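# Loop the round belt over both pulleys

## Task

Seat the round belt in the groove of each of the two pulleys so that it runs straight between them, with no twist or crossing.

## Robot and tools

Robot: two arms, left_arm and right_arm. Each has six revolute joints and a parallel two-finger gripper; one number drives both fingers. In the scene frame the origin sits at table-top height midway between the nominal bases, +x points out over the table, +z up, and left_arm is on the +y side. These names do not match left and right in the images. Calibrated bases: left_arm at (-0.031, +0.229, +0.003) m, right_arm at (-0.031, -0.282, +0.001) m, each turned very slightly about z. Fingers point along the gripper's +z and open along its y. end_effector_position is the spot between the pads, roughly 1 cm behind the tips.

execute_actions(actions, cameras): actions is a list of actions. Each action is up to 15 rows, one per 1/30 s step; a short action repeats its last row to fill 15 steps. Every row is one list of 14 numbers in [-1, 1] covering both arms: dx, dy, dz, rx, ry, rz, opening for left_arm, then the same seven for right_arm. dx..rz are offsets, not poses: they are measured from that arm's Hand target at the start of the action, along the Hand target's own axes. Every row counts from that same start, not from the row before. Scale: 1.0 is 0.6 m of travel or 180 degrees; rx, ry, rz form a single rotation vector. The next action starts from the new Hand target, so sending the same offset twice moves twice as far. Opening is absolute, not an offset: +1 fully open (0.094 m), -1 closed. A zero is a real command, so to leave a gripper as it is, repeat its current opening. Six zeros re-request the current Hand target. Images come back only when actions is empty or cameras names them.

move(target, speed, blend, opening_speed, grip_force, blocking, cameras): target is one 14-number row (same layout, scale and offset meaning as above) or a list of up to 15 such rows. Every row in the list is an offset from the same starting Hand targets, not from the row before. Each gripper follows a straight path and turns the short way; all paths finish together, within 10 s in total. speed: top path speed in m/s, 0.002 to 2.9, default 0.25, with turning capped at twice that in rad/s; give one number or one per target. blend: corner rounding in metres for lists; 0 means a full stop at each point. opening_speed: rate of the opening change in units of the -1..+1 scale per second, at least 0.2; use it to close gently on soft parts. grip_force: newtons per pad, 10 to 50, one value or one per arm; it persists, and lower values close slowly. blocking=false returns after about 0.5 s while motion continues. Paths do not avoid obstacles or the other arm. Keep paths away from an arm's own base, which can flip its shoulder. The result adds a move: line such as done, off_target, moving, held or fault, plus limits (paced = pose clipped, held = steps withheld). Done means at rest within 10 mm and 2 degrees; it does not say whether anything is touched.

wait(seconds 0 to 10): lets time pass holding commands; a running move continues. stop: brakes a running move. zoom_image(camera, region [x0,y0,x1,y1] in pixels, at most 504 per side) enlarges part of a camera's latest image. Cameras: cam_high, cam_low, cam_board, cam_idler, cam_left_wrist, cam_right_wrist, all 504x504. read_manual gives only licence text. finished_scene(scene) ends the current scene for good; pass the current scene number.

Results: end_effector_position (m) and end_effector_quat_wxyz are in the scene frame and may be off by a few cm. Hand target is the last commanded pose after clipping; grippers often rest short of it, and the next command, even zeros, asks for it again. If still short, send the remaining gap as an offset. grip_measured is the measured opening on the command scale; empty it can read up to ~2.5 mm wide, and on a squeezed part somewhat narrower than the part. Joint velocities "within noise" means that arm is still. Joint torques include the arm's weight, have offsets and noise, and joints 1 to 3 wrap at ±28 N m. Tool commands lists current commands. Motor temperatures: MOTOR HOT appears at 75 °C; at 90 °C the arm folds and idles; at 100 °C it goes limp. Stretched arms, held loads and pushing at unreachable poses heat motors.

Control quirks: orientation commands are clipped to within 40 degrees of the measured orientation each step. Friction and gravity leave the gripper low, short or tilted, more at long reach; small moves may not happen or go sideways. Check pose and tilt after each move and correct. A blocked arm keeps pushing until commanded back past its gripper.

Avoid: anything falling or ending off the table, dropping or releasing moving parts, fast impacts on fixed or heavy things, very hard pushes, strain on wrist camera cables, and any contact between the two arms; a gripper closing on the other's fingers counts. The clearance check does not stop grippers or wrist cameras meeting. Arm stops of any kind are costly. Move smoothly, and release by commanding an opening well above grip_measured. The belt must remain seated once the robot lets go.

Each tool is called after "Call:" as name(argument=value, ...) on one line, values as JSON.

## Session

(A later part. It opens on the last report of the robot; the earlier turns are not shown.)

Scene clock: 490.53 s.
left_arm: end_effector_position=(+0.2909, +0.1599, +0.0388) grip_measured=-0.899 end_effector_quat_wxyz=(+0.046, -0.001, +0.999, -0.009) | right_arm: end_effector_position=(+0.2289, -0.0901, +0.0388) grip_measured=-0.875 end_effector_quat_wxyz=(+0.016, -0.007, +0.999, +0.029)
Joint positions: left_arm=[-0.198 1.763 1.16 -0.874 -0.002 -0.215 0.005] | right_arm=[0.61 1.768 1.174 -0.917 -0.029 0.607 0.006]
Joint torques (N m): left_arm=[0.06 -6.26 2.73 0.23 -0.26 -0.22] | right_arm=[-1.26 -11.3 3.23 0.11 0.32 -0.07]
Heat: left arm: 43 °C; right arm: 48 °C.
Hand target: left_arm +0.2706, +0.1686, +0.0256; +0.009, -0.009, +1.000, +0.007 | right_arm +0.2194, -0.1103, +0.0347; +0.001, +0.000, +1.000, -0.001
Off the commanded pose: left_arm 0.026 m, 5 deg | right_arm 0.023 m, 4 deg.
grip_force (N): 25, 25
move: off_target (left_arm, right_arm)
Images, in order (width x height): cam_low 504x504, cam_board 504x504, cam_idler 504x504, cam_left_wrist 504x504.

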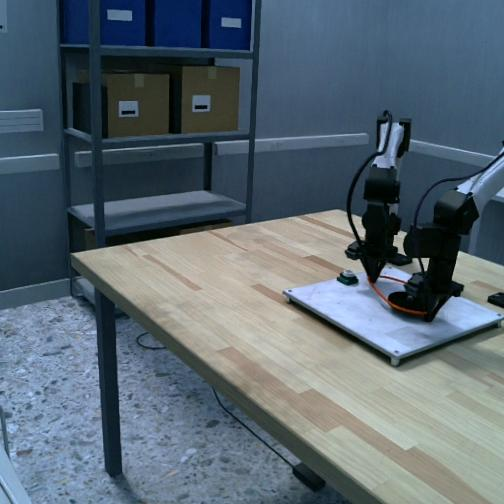

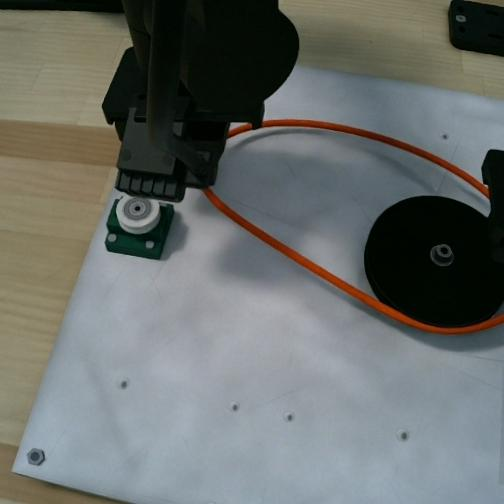

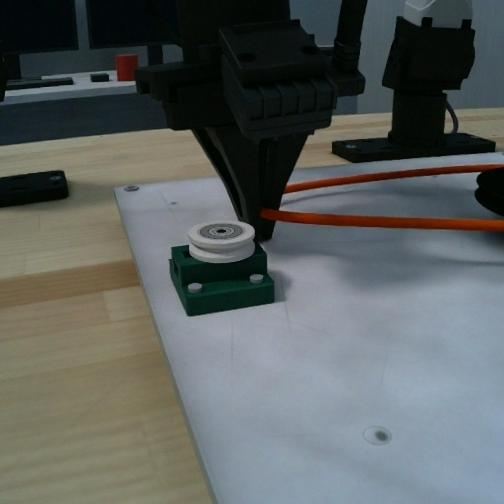

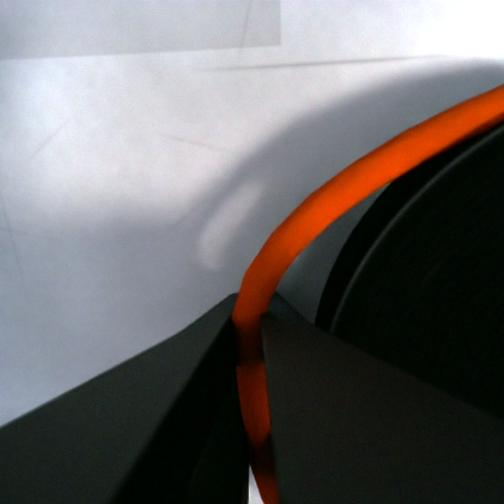

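Call:
move(target=[[0,0,-0.005,0,0,0,-1,0,0.014,0,0,0,0,-1],[0,0,-0.005,0,0,0,-0.75,0,0.014,0,0,0,0,-1]], cameras=["cam_idler","cam_low","cam_left_wrist","cam_board"], speed=0.06)

Call:
zoom_image(camera="cam_low", region=[370, 260, 460, 350])

Scene clock: 517.40 s.
left_arm: end_effector_position=(+0.2901, +0.1610, +0.0390) grip_measured=-0.753 end_effector_quat_wxyz=(+0.045, -0.001, +0.999, -0.006) | right_arm: end_effector_position=(+0.2288, -0.0899, +0.0388) grip_measured=-0.875 end_effector_quat_wxyz=(+0.017, -0.003, +0.999, +0.028)
Joint positions: left_arm=[-0.198 1.762 1.16 -0.878 -0.007 -0.215 0.012] | right_arm=[0.612 1.768 1.174 -0.917 -0.026 0.618 0.006]
Joint torques (N m): left_arm=[0.17 -6.43 3.26 0.16 -0.21 -0.22] | right_arm=[0.4 -9.29 5.09 0.13 0.24 -0.01]
Heat: left arm: 43 °C; right arm: 51 °C.
Hand target: left_arm +0.2705, +0.1685, +0.0286; +0.009, -0.009, +1.000, +0.007 | right_arm +0.2194, -0.1019, +0.0346; +0.001, +0.000, +1.000, -0.001
Off the commanded pose: left_arm 0.023 m, 4 deg | right_arm 0.016 m, 4 deg.
grip_force (N): 25, 25
move: off_target (left_arm, right_arm); target 2's new opening was sent with left_arm's hand 0.024 m and 5 deg from that target
Images, in order (width x height): cam_low 504x504, cam_board 504x504, cam_idler 504x504, cam_left_wrist 504x504.

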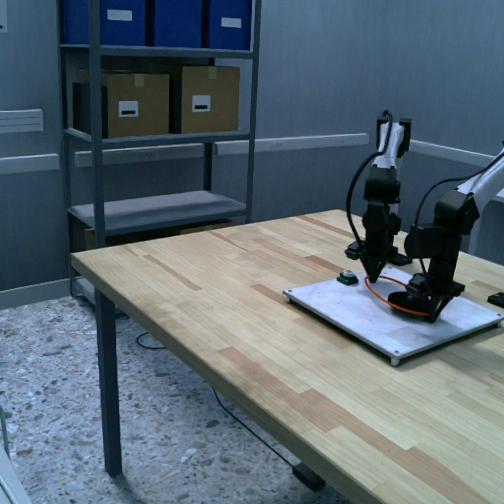

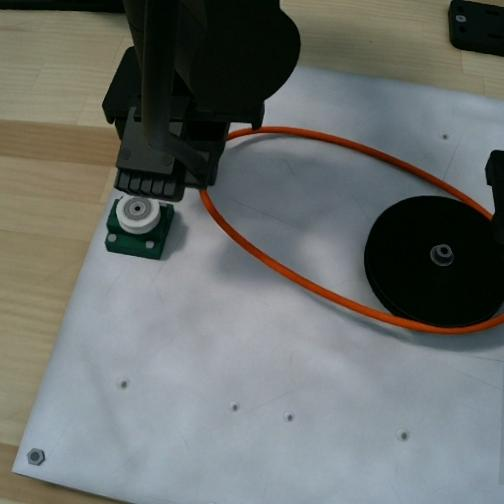

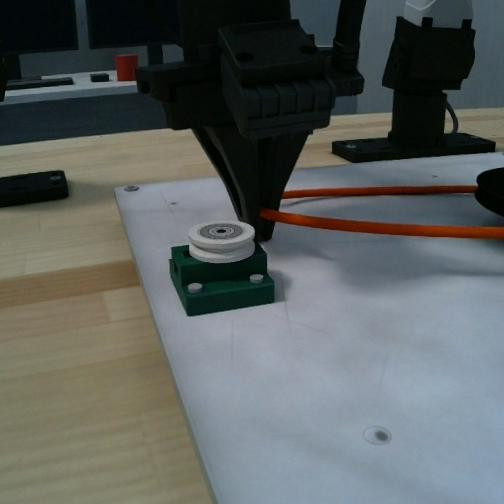

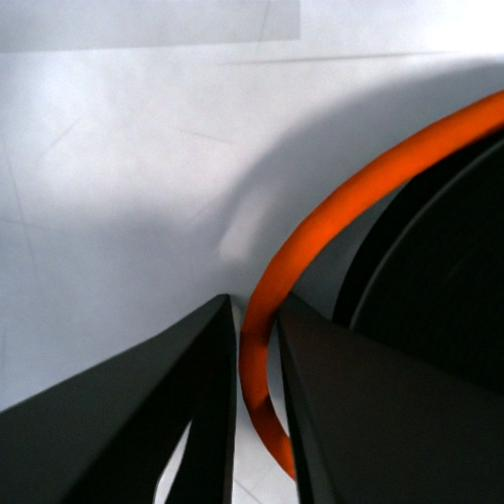

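Scaled by 5.600 from the camera's 504x504 image, which has a finer 720x720 frame.

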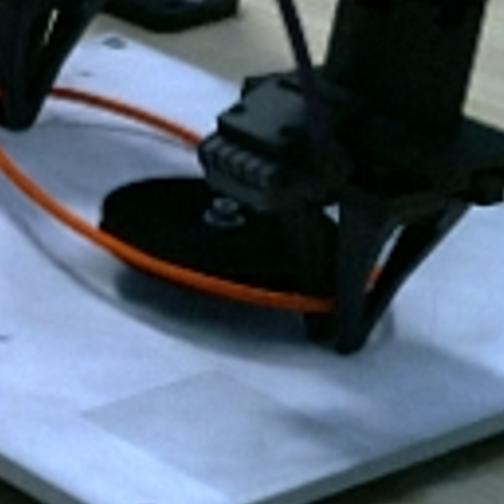

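Call:
move(target=[0,0,-0.15,0,0,0,-0.75,0,0,0,0,0,0,-1], cameras=["cam_idler","cam_low","cam_left_wrist","cam_board"], speed=0.06)

Call:
zoom_image(camera="cam_low", region=[370, 260, 460, 350])

Call:
zoom_image(camera="cam_board", region=[304, 150, 504, 350])

Scene clock: 528.57 s.
left_arm: end_effector_position=(+0.2666, +0.1662, +0.1048) grip_measured=-0.752 end_effector_quat_wxyz=(-0.009, -0.004, +1.000, +0.006) | right_arm: end_effector_position=(+0.2288, -0.0899, +0.0388) grip_measured=-0.875 end_effector_quat_wxyz=(+0.017, -0.002, +0.999, +0.028)
Joint positions: left_arm=[-0.198 1.716 1.378 -1.253 -0.008 -0.222 0.012] | right_arm=[0.612 1.768 1.174 -0.917 -0.025 0.619 0.006]
Joint torques (N m): left_arm=[-0.28 -9.13 8.17 0.14 -0.2 -0.21] | right_arm=[0.4 -9.51 5.12 0.13 0.29 -0.01]
Heat: left arm: 43 °C; right arm: 50 °C.
Hand target: left_arm +0.2690, +0.1671, +0.1187; +0.009, -0.009, +1.000, +0.007 | right_arm +0.2194, -0.1019, +0.0346; +0.001, +0.000, +1.000, -0.001
Off the commanded pose: left_arm 0.014 m, 2 deg | right_arm 0.016 m, 4 deg.
grip_force (N): 25, 25
move: off_target (left_arm, right_arm)
Images, in order (width x height): cam_low 504x504, cam_board 504x504, cam_idler 504x504, cam_left_wrist 504x504.

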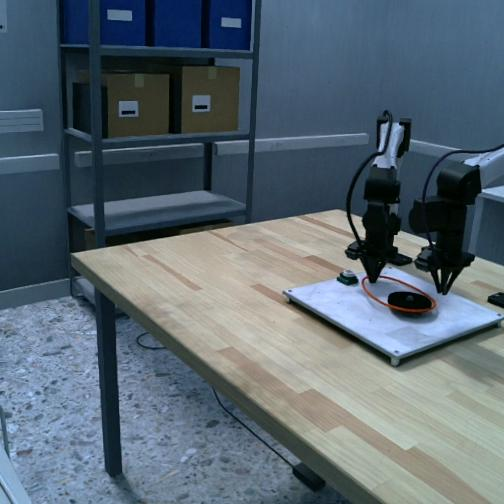

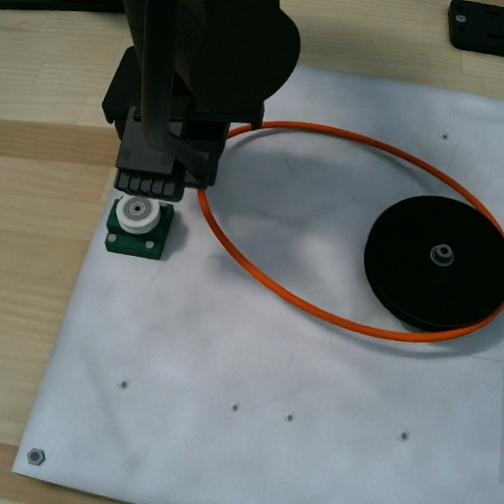

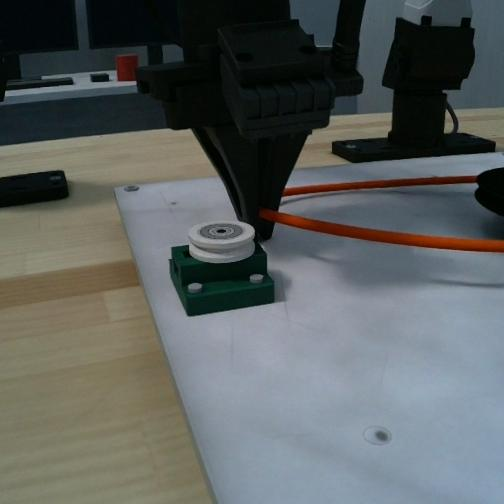

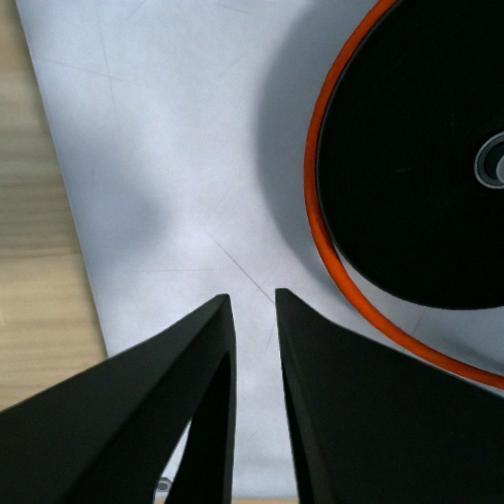

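Scaled by 5.600 from the camera's 504x504 image, which has a finer 720x720 frame.

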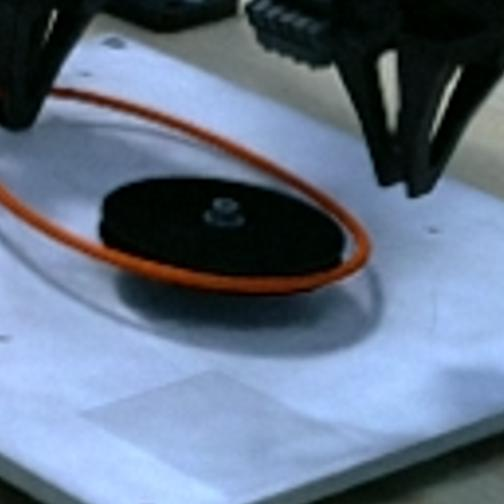

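Scaled by 2.520 from the camera's 504x504 image, which has a finer 720x720 frame.

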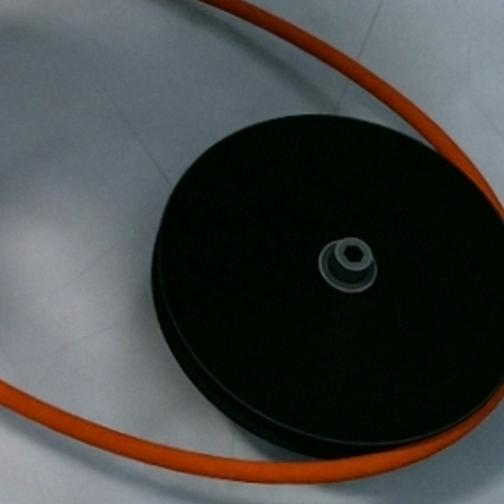

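Call:
move(target=[0,0.1,-0.05,0,0,0,-0.75,0.0,-0.05,0,0,0,0,-1], cameras=["cam_idler","cam_low","cam_left_wrist","cam_board","cam_right_wrist"], speed=0.06)

Call:
zoom_image(camera="cam_low", region=[370, 260, 460, 350])

Call:
zoom_image(camera="cam_board", region=[304, 150, 504, 350])

Scene clock: 540.87 s.
left_arm: end_effector_position=(+0.2665, +0.2244, +0.1353) grip_measured=-0.752 end_effector_quat_wxyz=(-0.009, -0.013, +1.000, +0.005) | right_arm: end_effector_position=(+0.2286, -0.1150, +0.0387) grip_measured=-0.875 end_effector_quat_wxyz=(+0.015, -0.003, +1.000, +0.024)
Joint positions: left_arm=[-0.006 1.685 1.464 -1.368 -0.009 -0.046 0.012] | right_arm=[0.547 1.724 1.122 -0.917 -0.025 0.552 0.006]
Joint torques (N m): left_arm=[0.18 -8.99 8.24 0.14 -0.16 0.01] | right_arm=[-1.06 -10.56 3.44 0.2 0.26 -0.13]
Heat: left arm: 45 °C; right arm: 49 °C.
Hand target: left_arm +0.2673, +0.2266, +0.1495; +0.009, -0.009, +1.000, +0.007 | right_arm +0.2193, -0.1319, +0.0347; +0.001, +0.000, +1.000, -0.001
Off the commanded pose: left_arm 0.014 m, 2 deg | right_arm 0.020 m, 3 deg.
grip_force (N): 25, 25
move: off_target (left_arm, right_arm)
Images, in order (width x height): cam_low 504x504, cam_board 504x504, cam_idler 504x504, cam_left_wrist 504x504, cam_right_wrist 504x504.

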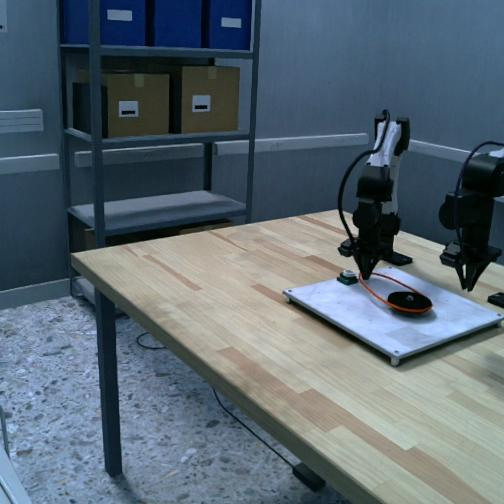

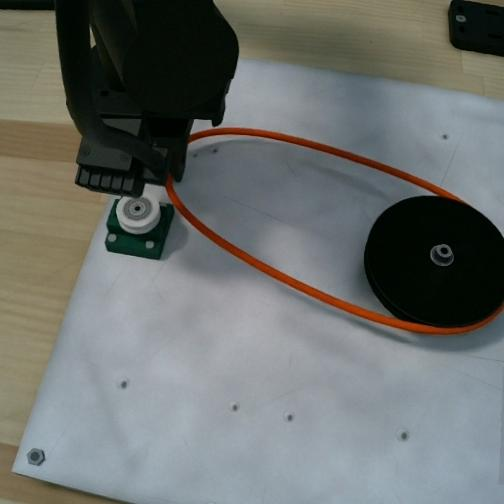

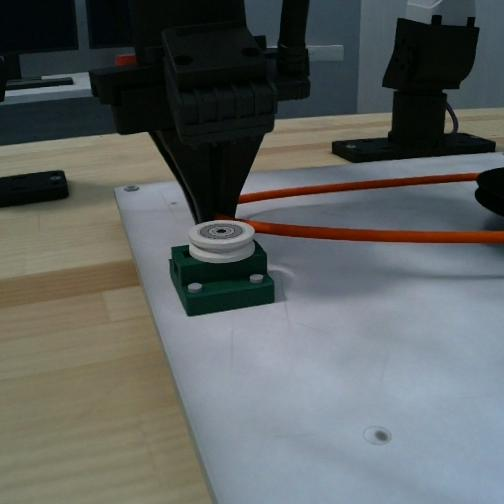

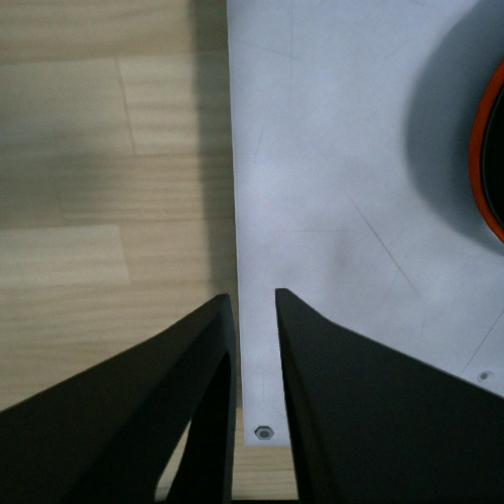

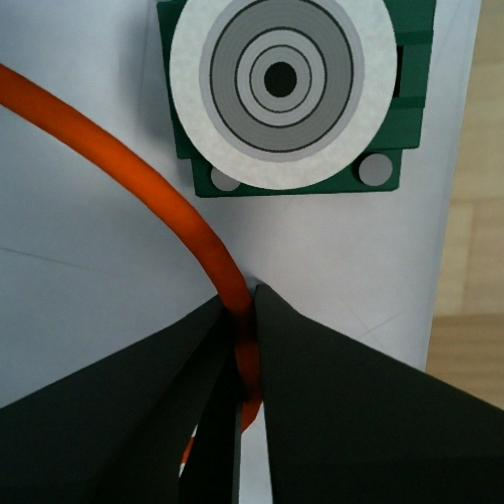

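Scaled by 5.600 from the camera's 504x504 image, which has a finer 720x720 frame.

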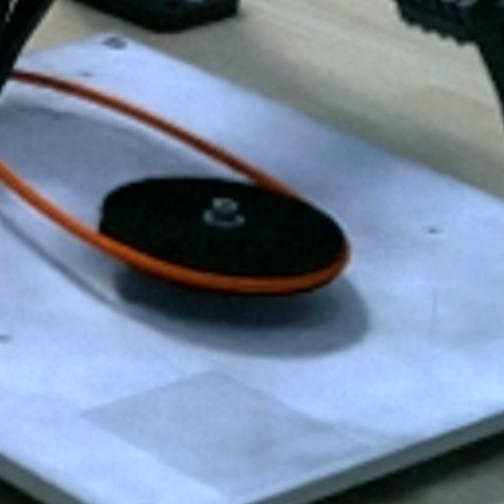

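Scaled by 2.520 from the camera's 504x504 image, which has a finer 720x720 frame.

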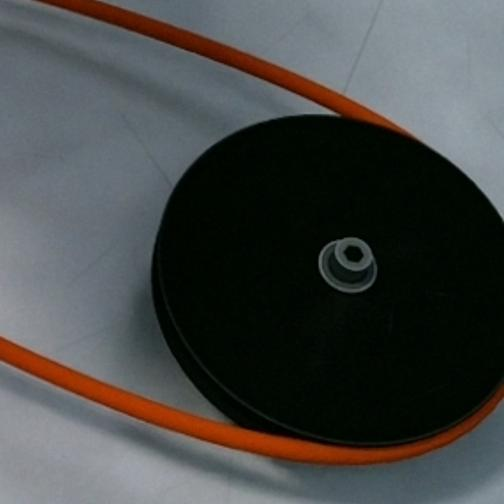

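Call:
move(target=[[0,0,0,0,0,0,-0.75,0,0.015,-0.058,0,0,0,-1],[0,0,0,0,0,0,-0.75,-0.062,-0.05,-0.058,0,0,0,-1]], cameras=["cam_idler","cam_low","cam_board","cam_right_wrist"], speed=0.06)

Call:
zoom_image(camera="cam_board", region=[304, 150, 504, 350])

Scene clock: 553.13 s.
left_arm: end_effector_position=(+0.2664, +0.2244, +0.1353) grip_measured=-0.752 end_effector_quat_wxyz=(-0.009, -0.012, +1.000, +0.005) | right_arm: end_effector_position=(+0.2595, -0.1344, +0.0690) grip_measured=-0.875 end_effector_quat_wxyz=(+0.016, -0.013, +0.999, +0.048)
Joint positions: left_arm=[-0.006 1.685 1.464 -1.368 -0.009 -0.046 0.012] | right_arm=[0.419 1.737 1.26 -1.025 -0.076 0.408 0.006]
Joint torques (N m): left_arm=[0.14 -8.96 8.29 0.15 -0.16 0.01] | right_arm=[-2.17 -9.25 7.66 -0.13 0.74 -0.07]
Heat: left arm: 48 °C; right arm: 48 °C.
Hand target: left_arm +0.2673, +0.2266, +0.1495; +0.009, -0.009, +1.000, +0.007 | right_arm +0.2564, -0.1618, +0.0697; +0.001, +0.000, +1.000, -0.001
Off the commanded pose: left_arm 0.014 m, 2 deg | right_arm 0.028 m, 6 deg.
grip_force (N): 25, 25
move: off_target (left_arm, right_arm)
Images, in order (width x height): cam_low 504x504, cam_board 504x504, cam_idler 504x504, cam_right_wrist 504x504.

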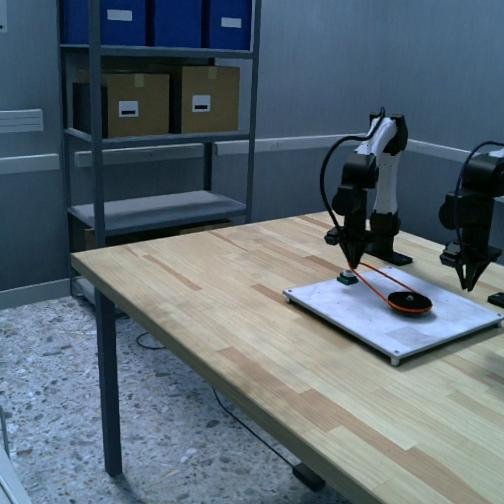

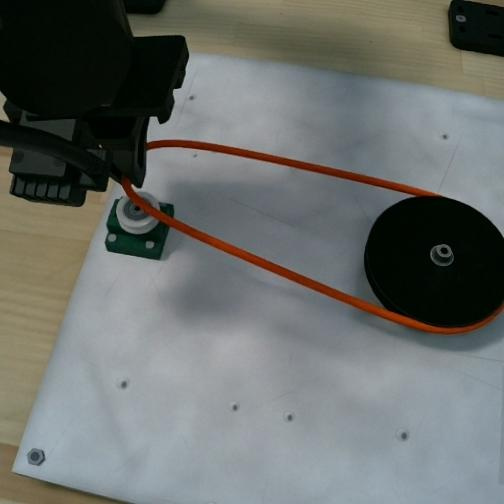

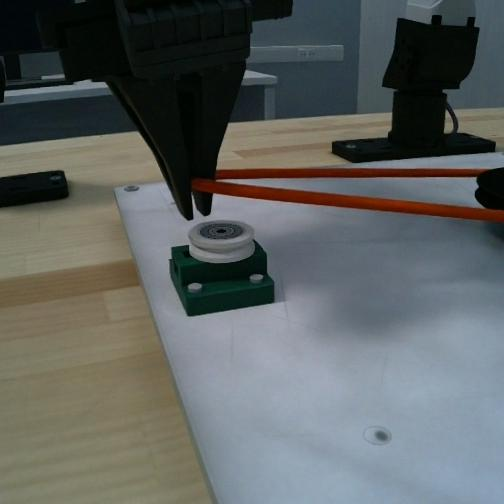

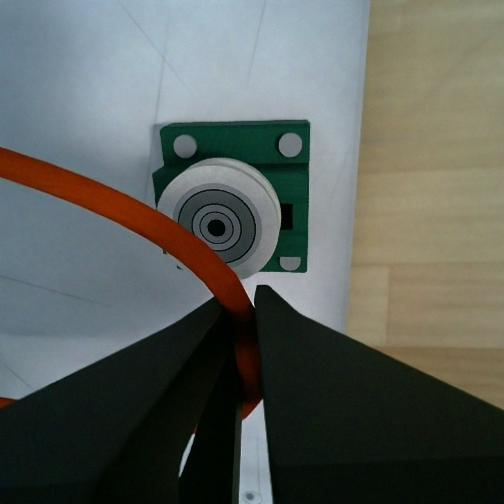

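Scaled by 2.520 from the camera's 504x504 image, which has a finer 720x720 frame.

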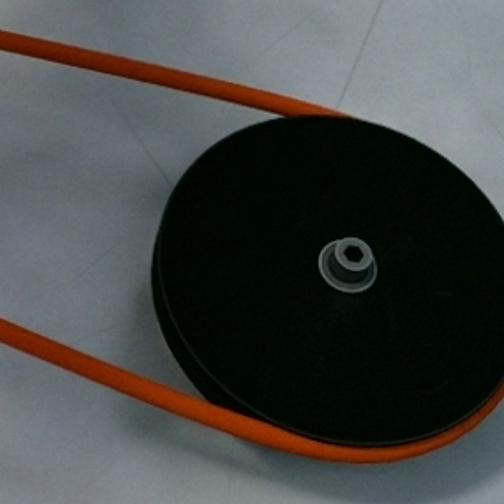

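Call:
move(target=[0,0,0,0,0,0,-0.75,-0.015,-0.05,0.0,0.04,0,0,-1], cameras=["cam_idler","cam_board","cam_right_wrist"], speed=0.06)

Call:
zoom_image(camera="cam_board", region=[304, 150, 504, 350])

Scene clock: 570.47 s.
left_arm: end_effector_position=(+0.2664, +0.2244, +0.1353) grip_measured=-0.752 end_effector_quat_wxyz=(-0.009, -0.012, +1.000, +0.005) | right_arm: end_effector_position=(+0.2733, -0.1392, +0.0699) grip_measured=-0.875 end_effector_quat_wxyz=(+0.028, -0.023, +0.999, +0.034)
Joint positions: left_arm=[-0.006 1.685 1.464 -1.368 -0.009 -0.046 0.012] | right_arm=[0.406 1.766 1.299 -1.027 -0.042 0.374 0.006]
Joint torques (N m): left_arm=[0.17 -8.95 8.29 0.16 -0.18 0.03] | right_arm=[-3.71 -9.58 7.51 -0.51 1.52 -0.15]
Motor temperatures (°C): left_arm=[25 50 35 24 24 23 26] | right_arm=[24 46 32 25 26 22 24]
Heat: left arm: 50 °C; right arm: 46 °C.
Hand target: left_arm +0.2673, +0.2266, +0.1495; +0.009, -0.009, +1.000, +0.007 | right_arm +0.2654, -0.1918, +0.0698; +0.001, +0.000, +0.998, -0.064
Off the commanded pose: left_arm 0.014 m, 2 deg | right_arm 0.053 m, 12 deg.
grip_force (N): 25, 25
move: off_target (left_arm, right_arm)
Images, in order (width x height): cam_board 504x504, cam_idler 504x504, cam_right_wrist 504x504.

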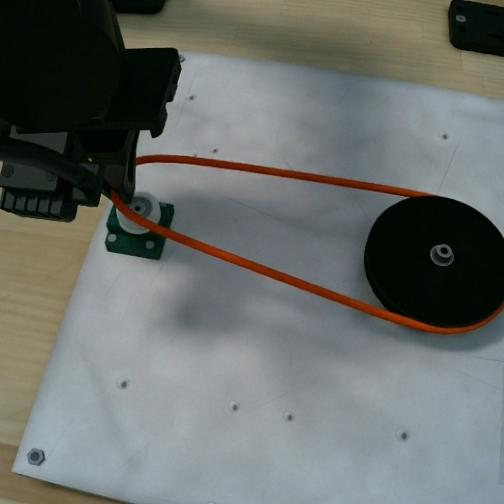

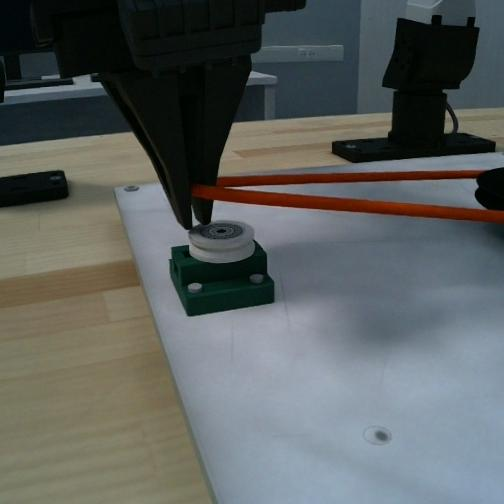

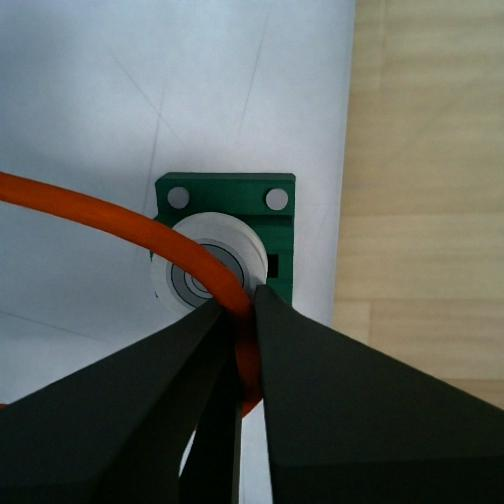

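Scaled by 2.520 from the camera's 504x504 image, which has a finer 720x720 frame.

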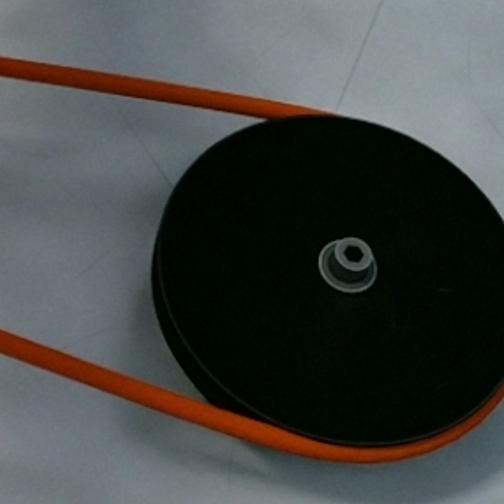

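Call:
move(target=[0,0,0,0,0,0,-0.75,0.005,-0.07,-0.005,0.02,0,0,-1], cameras=["cam_idler","cam_board","cam_right_wrist"], speed=0.06)

Call:
zoom_image(camera="cam_board", region=[304, 150, 504, 350])

Scene clock: 606.47 s.
left_arm: end_effector_position=(+0.2664, +0.2244, +0.1353) grip_measured=-0.752 end_effector_quat_wxyz=(-0.009, -0.012, +1.000, +0.005) | right_arm: end_effector_position=(+0.2782, -0.1438, +0.0706) grip_measured=-0.875 end_effector_quat_wxyz=(+0.027, -0.042, +0.997, +0.054)
Joint positions: left_arm=[-0.006 1.685 1.464 -1.368 -0.009 -0.046 0.012] | right_arm=[0.367 1.766 1.299 -1.017 -0.084 0.297 0.006]
Joint torques (N m): left_arm=[0.14 -8.98 8.25 0.15 -0.14 0.03] | right_arm=[-6.37 -14.06 5.15 -0.86 2.5 -0.14]
Heat: left arm: 53 °C; right arm: 48 °C.
Hand target: left_arm +0.2673, +0.2266, +0.1495; +0.009, -0.009, +1.000, +0.007 | right_arm +0.2624, -0.2330, +0.0781; +0.001, +0.000, +0.995, -0.095
Off the commanded pose: left_arm 0.014 m, 2 deg | right_arm 0.091 m, 18 deg.
grip_force (N): 25, 25
move: off_target (left_arm, right_arm)
Images, in order (width x height): cam_board 504x504, cam_idler 504x504, cam_right_wrist 504x504.

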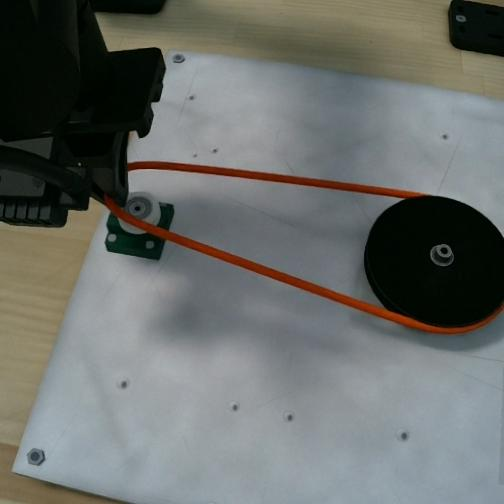

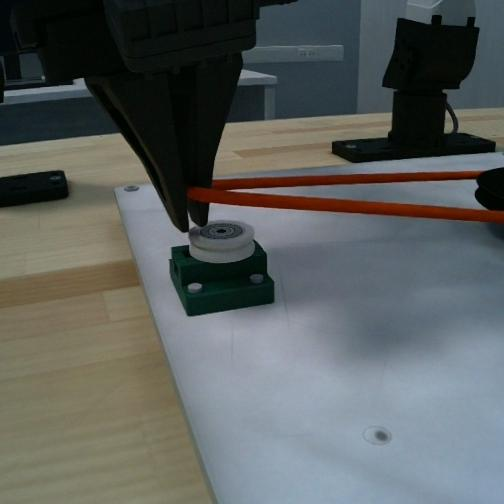

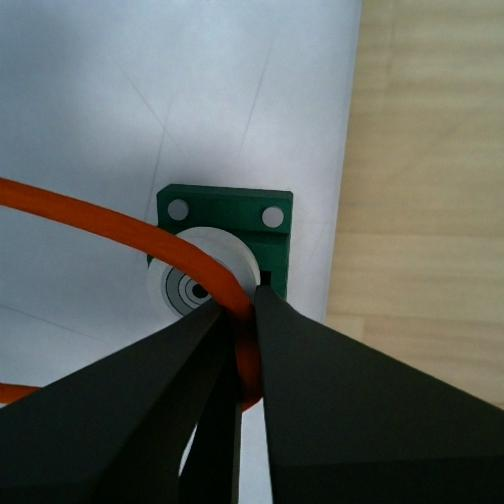

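Scaled by 2.520 from the camera's 504x504 image, which has a finer 720x720 frame.

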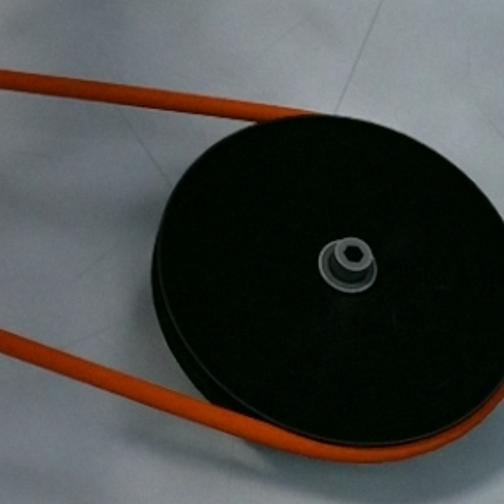

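Call:
move(target=[[0,0,0,0,0,0,-0.75,-0.005,0.235,-0.04,-0.06,0,0,-1],[0,0,0,0,0,0,-0.4,-0.042,0.322,-0.0095,-0.06,0,0,-1]], cameras=["cam_idler","cam_board","cam_low","cam_left_wrist","cam_right_wrist"], speed=0.1)

Call:
zoom_image(camera="cam_low", region=[340, 250, 460, 350])

Scene clock: 644.67 s.
left_arm: end_effector_position=(+0.2664, +0.2244, +0.1353) grip_measured=-0.402 end_effector_quat_wxyz=(-0.009, -0.012, +1.000, +0.005) | right_arm: end_effector_position=(+0.2804, -0.0506, +0.0425) grip_measured=-0.875 end_effector_quat_wxyz=(-0.011, -0.002, +1.000, -0.012)
Joint positions: left_arm=[-0.006 1.685 1.464 -1.368 -0.009 -0.045 0.028] | right_arm=[0.631 2.084 1.627 -1.145 0.006 0.639 0.006]
Joint torques (N m): left_arm=[0.2 -8.94 8.27 0.16 -0.16 0.02] | right_arm=[0.57 -12.97 8.68 0.43 -0.02 0.04]
Motor temperatures (°C): left_arm=[25 54 38 23 24 23 26] | right_arm=[27 56 33 26 35 22 24]
Heat: left arm: 54 °C; right arm: 56 °C.
Hand target: left_arm +0.2673, +0.2266, +0.1495; +0.009, -0.009, +1.000, +0.007 | right_arm +0.2877, -0.0423, +0.0471; +0.001, +0.000, +1.000, -0.001
Off the commanded pose: left_arm 0.014 m, 2 deg | right_arm 0.012 m, 2 deg.
grip_force (N): 25, 25
move: off_target (left_arm, right_arm); target 2's new opening was sent with left_arm's hand 0.014 m and 2 deg from that target
Images, in order (width x height): cam_low 504x504, cam_board 504x504, cam_idler 504x504, cam_left_wrist 504x504, cam_right_wrist 504x504.

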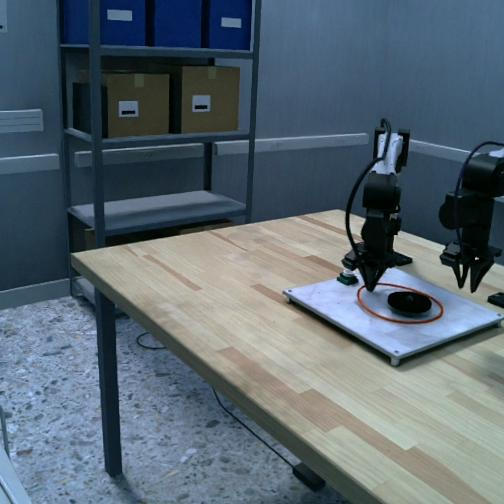

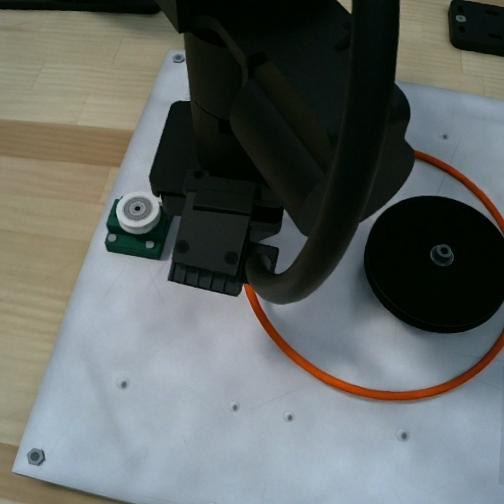

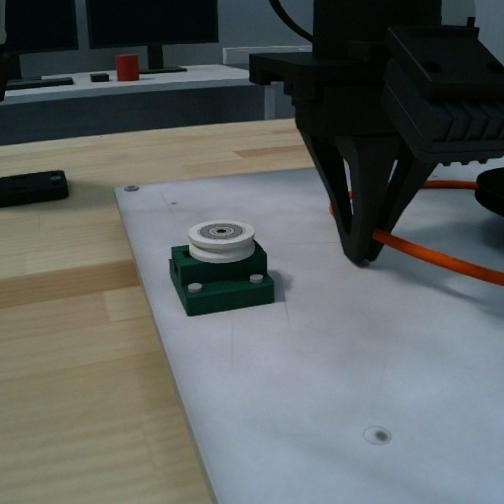

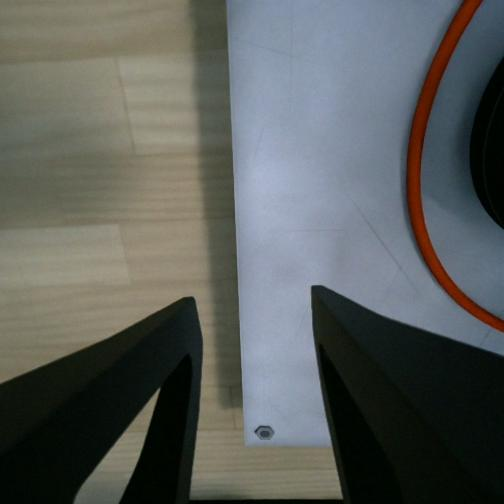

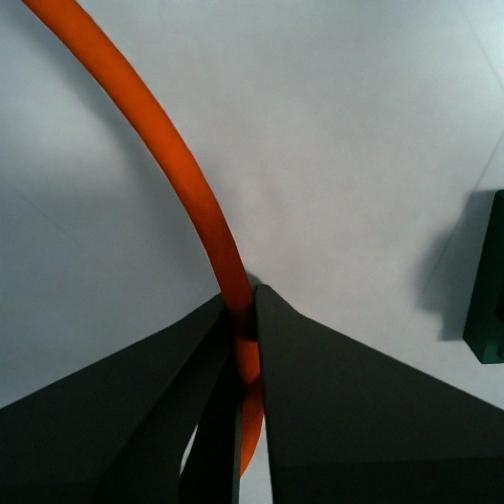

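Scaled by 4.200 from the camera's 504x504 image, which has a finer 720x720 frame.

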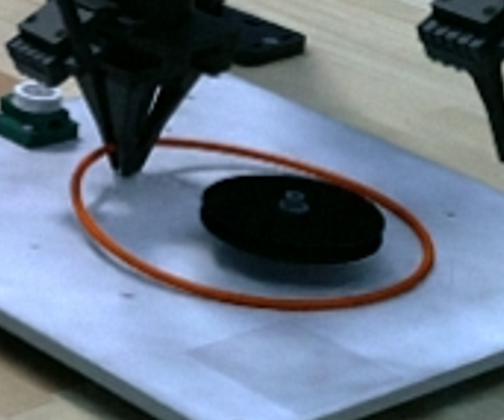

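Call:
move(target=[-0.003,-0.086,0.10,0,0,0,-0.62,0,0.033,0,0,0,0,-1], cameras=["cam_left_wrist","cam_low"], speed=0.12)

Call:
zoom_image(camera="cam_low", region=[340, 250, 460, 350])

Scene clock: 658.13 s.
left_arm: end_effector_position=(+0.2673, +0.1763, +0.0932) grip_measured=-0.618 end_effector_quat_wxyz=(+0.006, -0.005, +1.000, +0.003) | right_arm: end_effector_position=(+0.2847, -0.0287, +0.0434) grip_measured=-0.875 end_effector_quat_wxyz=(-0.003, -0.001, +1.000, -0.006)
Joint positions: left_arm=[-0.165 1.69 1.302 -1.174 -0.009 -0.191 0.018] | right_arm=[0.668 2.13 1.701 -1.154 0.006 0.677 0.006]
Joint torques (N m): left_arm=[-0.62 -5.72 5.65 0.55 -0.17 -0.21] | right_arm=[0.79 -13.03 9.01 0.3 0.01 0.1]
Heat: left arm: 54 °C; right arm: 53 °C.
Hand target: left_arm +0.2712, +0.1760, +0.0887; +0.009, -0.009, +1.000, +0.007 | right_arm +0.2877, -0.0226, +0.0470; +0.001, +0.000, +1.000, -0.001
Off the commanded pose: left_arm 0.006 m, 1 deg | right_arm 0.008 m, 1 deg.
grip_force (N): 25, 25
move: done
Images, in order (width x height): cam_low 504x504, cam_left_wrist 504x504.

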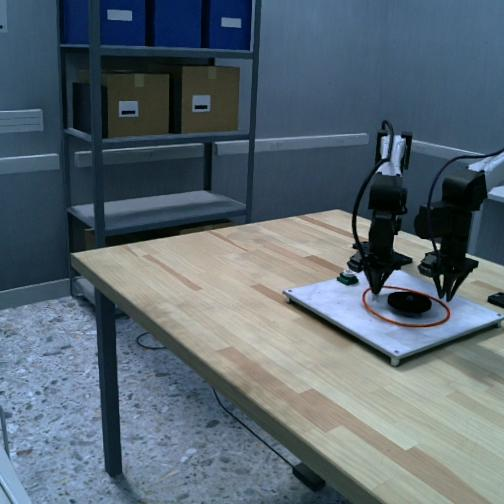

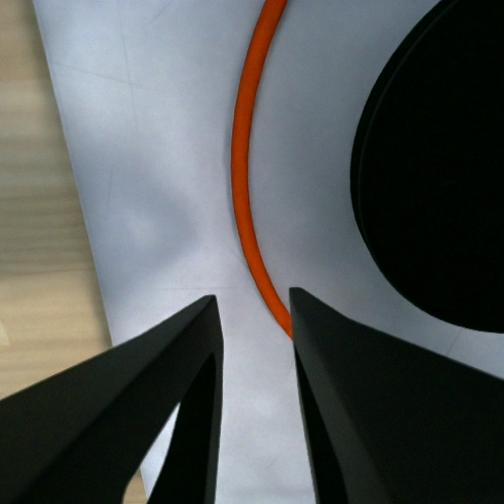

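Scaled by 4.200 from the camera's 504x504 image, which has a finer 720x720 frame.

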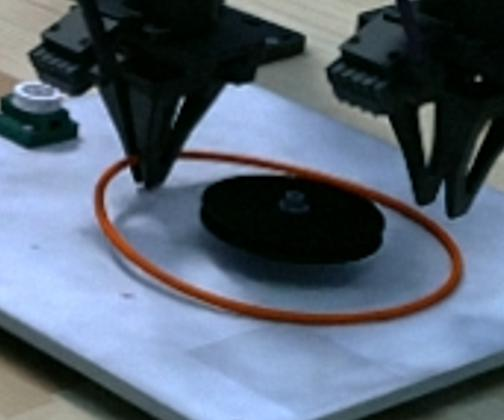

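Call:
move(target=[[-0.033,0.01,0.03,0,0,0,-0.62,0,0,0,0,0,0,-1],[-0.033,0.01,0.083,0,0,0,-0.62,0,0,0,0,0,0,-1]], cameras=["cam_left_wrist","cam_low"], speed=0.08)

Call:
zoom_image(camera="cam_low", region=[340, 250, 460, 350])

Scene clock: 671.13 s.
left_arm: end_effector_position=(+0.2871, +0.1802, +0.0434) grip_measured=-0.618 end_effector_quat_wxyz=(+0.004, -0.011, +1.000, +0.004) | right_arm: end_effector_position=(+0.2847, -0.0287, +0.0434) grip_measured=-0.875 end_effector_quat_wxyz=(-0.003, -0.001, +1.000, -0.006)
Joint positions: left_arm=[-0.142 1.807 1.239 -0.997 -0.009 -0.179 0.018] | right_arm=[0.668 2.13 1.701 -1.154 0.006 0.677 0.006]
Joint torques (N m): left_arm=[0.38 -6.5 5.63 0.59 -0.19 0] | right_arm=[0.35 -12.86 8.85 0.34 -0.03 0.02]
Motor temperatures (°C): left_arm=[25 50 38 24 24 23 26] | right_arm=[26 53 35 26 30 22 24]
Heat: left arm: 50 °C; right arm: 53 °C.
Hand target: left_arm +0.2917, +0.1831, +0.0394; +0.009, -0.009, +1.000, +0.007 | right_arm +0.2878, -0.0226, +0.0470; +0.001, +0.000, +1.000, -0.001
Off the commanded pose: left_arm 0.007 m, 1 deg | right_arm 0.008 m, 1 deg.
grip_force (N): 25, 25
move: done
Images, in order (width x height): cam_low 504x504, cam_left_wrist 504x504.

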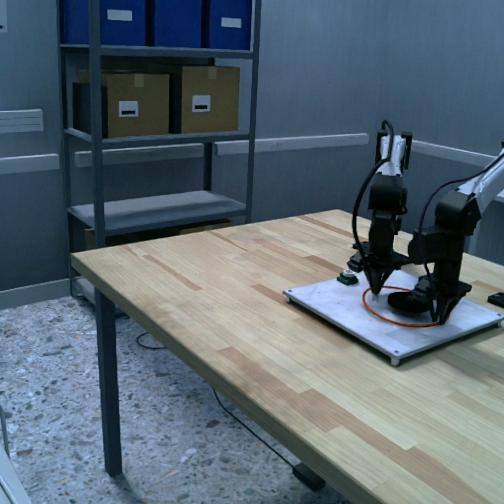

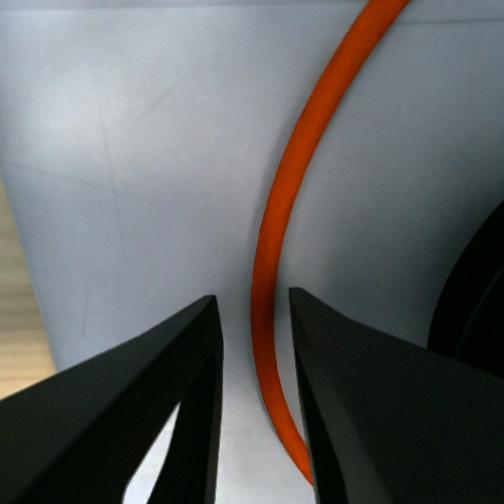

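Scaled by 4.200 from the camera's 504x504 image, which has a finer 720x720 frame.

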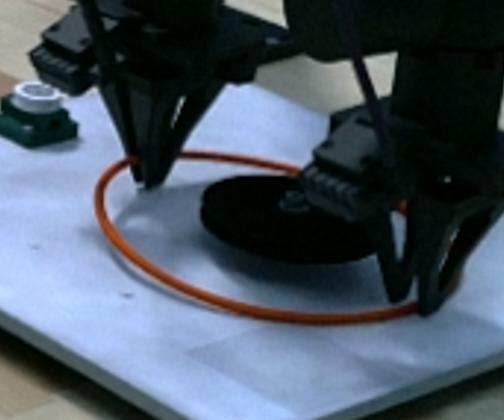

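Call:
move(target=[[0,0,0.008,0,0,0,-0.62,0,0,0,0,0,0,-1],[0,0,0.008,0,0,0,-1,0,0,0,0,0,0,-1]], cameras=["cam_left_wrist","cam_low"], speed=0.05)

Call:
zoom_image(camera="cam_low", region=[340, 250, 460, 350])

Scene clock: 681.20 s.
left_arm: end_effector_position=(+0.2885, +0.1800, +0.0410) grip_measured=-0.885 end_effector_quat_wxyz=(+0.008, -0.010, +1.000, +0.003) | right_arm: end_effector_position=(+0.2847, -0.0287, +0.0434) grip_measured=-0.875 end_effector_quat_wxyz=(-0.003, -0.001, +1.000, -0.006)
Joint positions: left_arm=[-0.142 1.807 1.229 -0.978 -0.009 -0.178 0.005] | right_arm=[0.668 2.13 1.701 -1.154 0.006 0.677 0.006]
Joint torques (N m): left_arm=[0.43 -5.96 5.45 0.59 -0.18 0] | right_arm=[0.65 -12.83 8.88 0.32 -0.04 0.02]
Heat: left arm: 48 °C; right arm: 53 °C.
Hand target: left_arm +0.2918, +0.1832, +0.0346; +0.009, -0.009, +1.000, +0.007 | right_arm +0.2878, -0.0226, +0.0470; +0.001, +0.000, +1.000, -0.001
Off the commanded pose: left_arm 0.008 m, 1 deg | right_arm 0.008 m, 1 deg.
grip_force (N): 25, 25
move: done
Images, in order (width x height): cam_low 504x504, cam_left_wrist 504x504.

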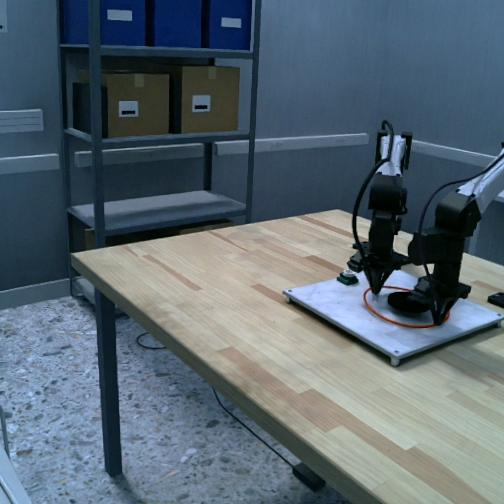

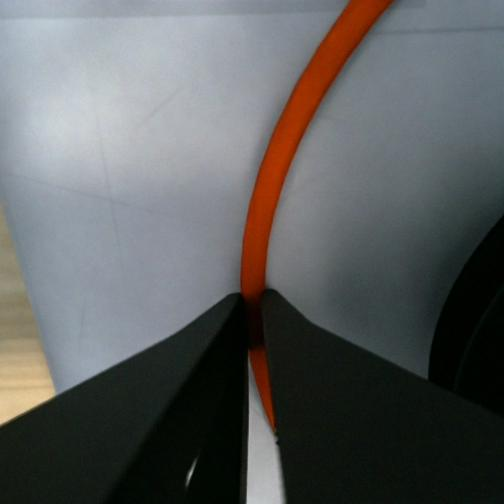

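Scaled by 4.200 from the camera's 504x504 image, which has a finer 720x720 frame.

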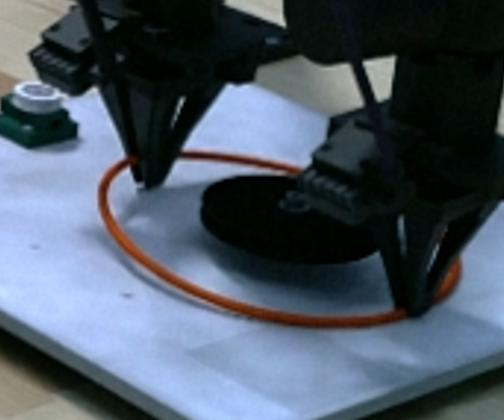

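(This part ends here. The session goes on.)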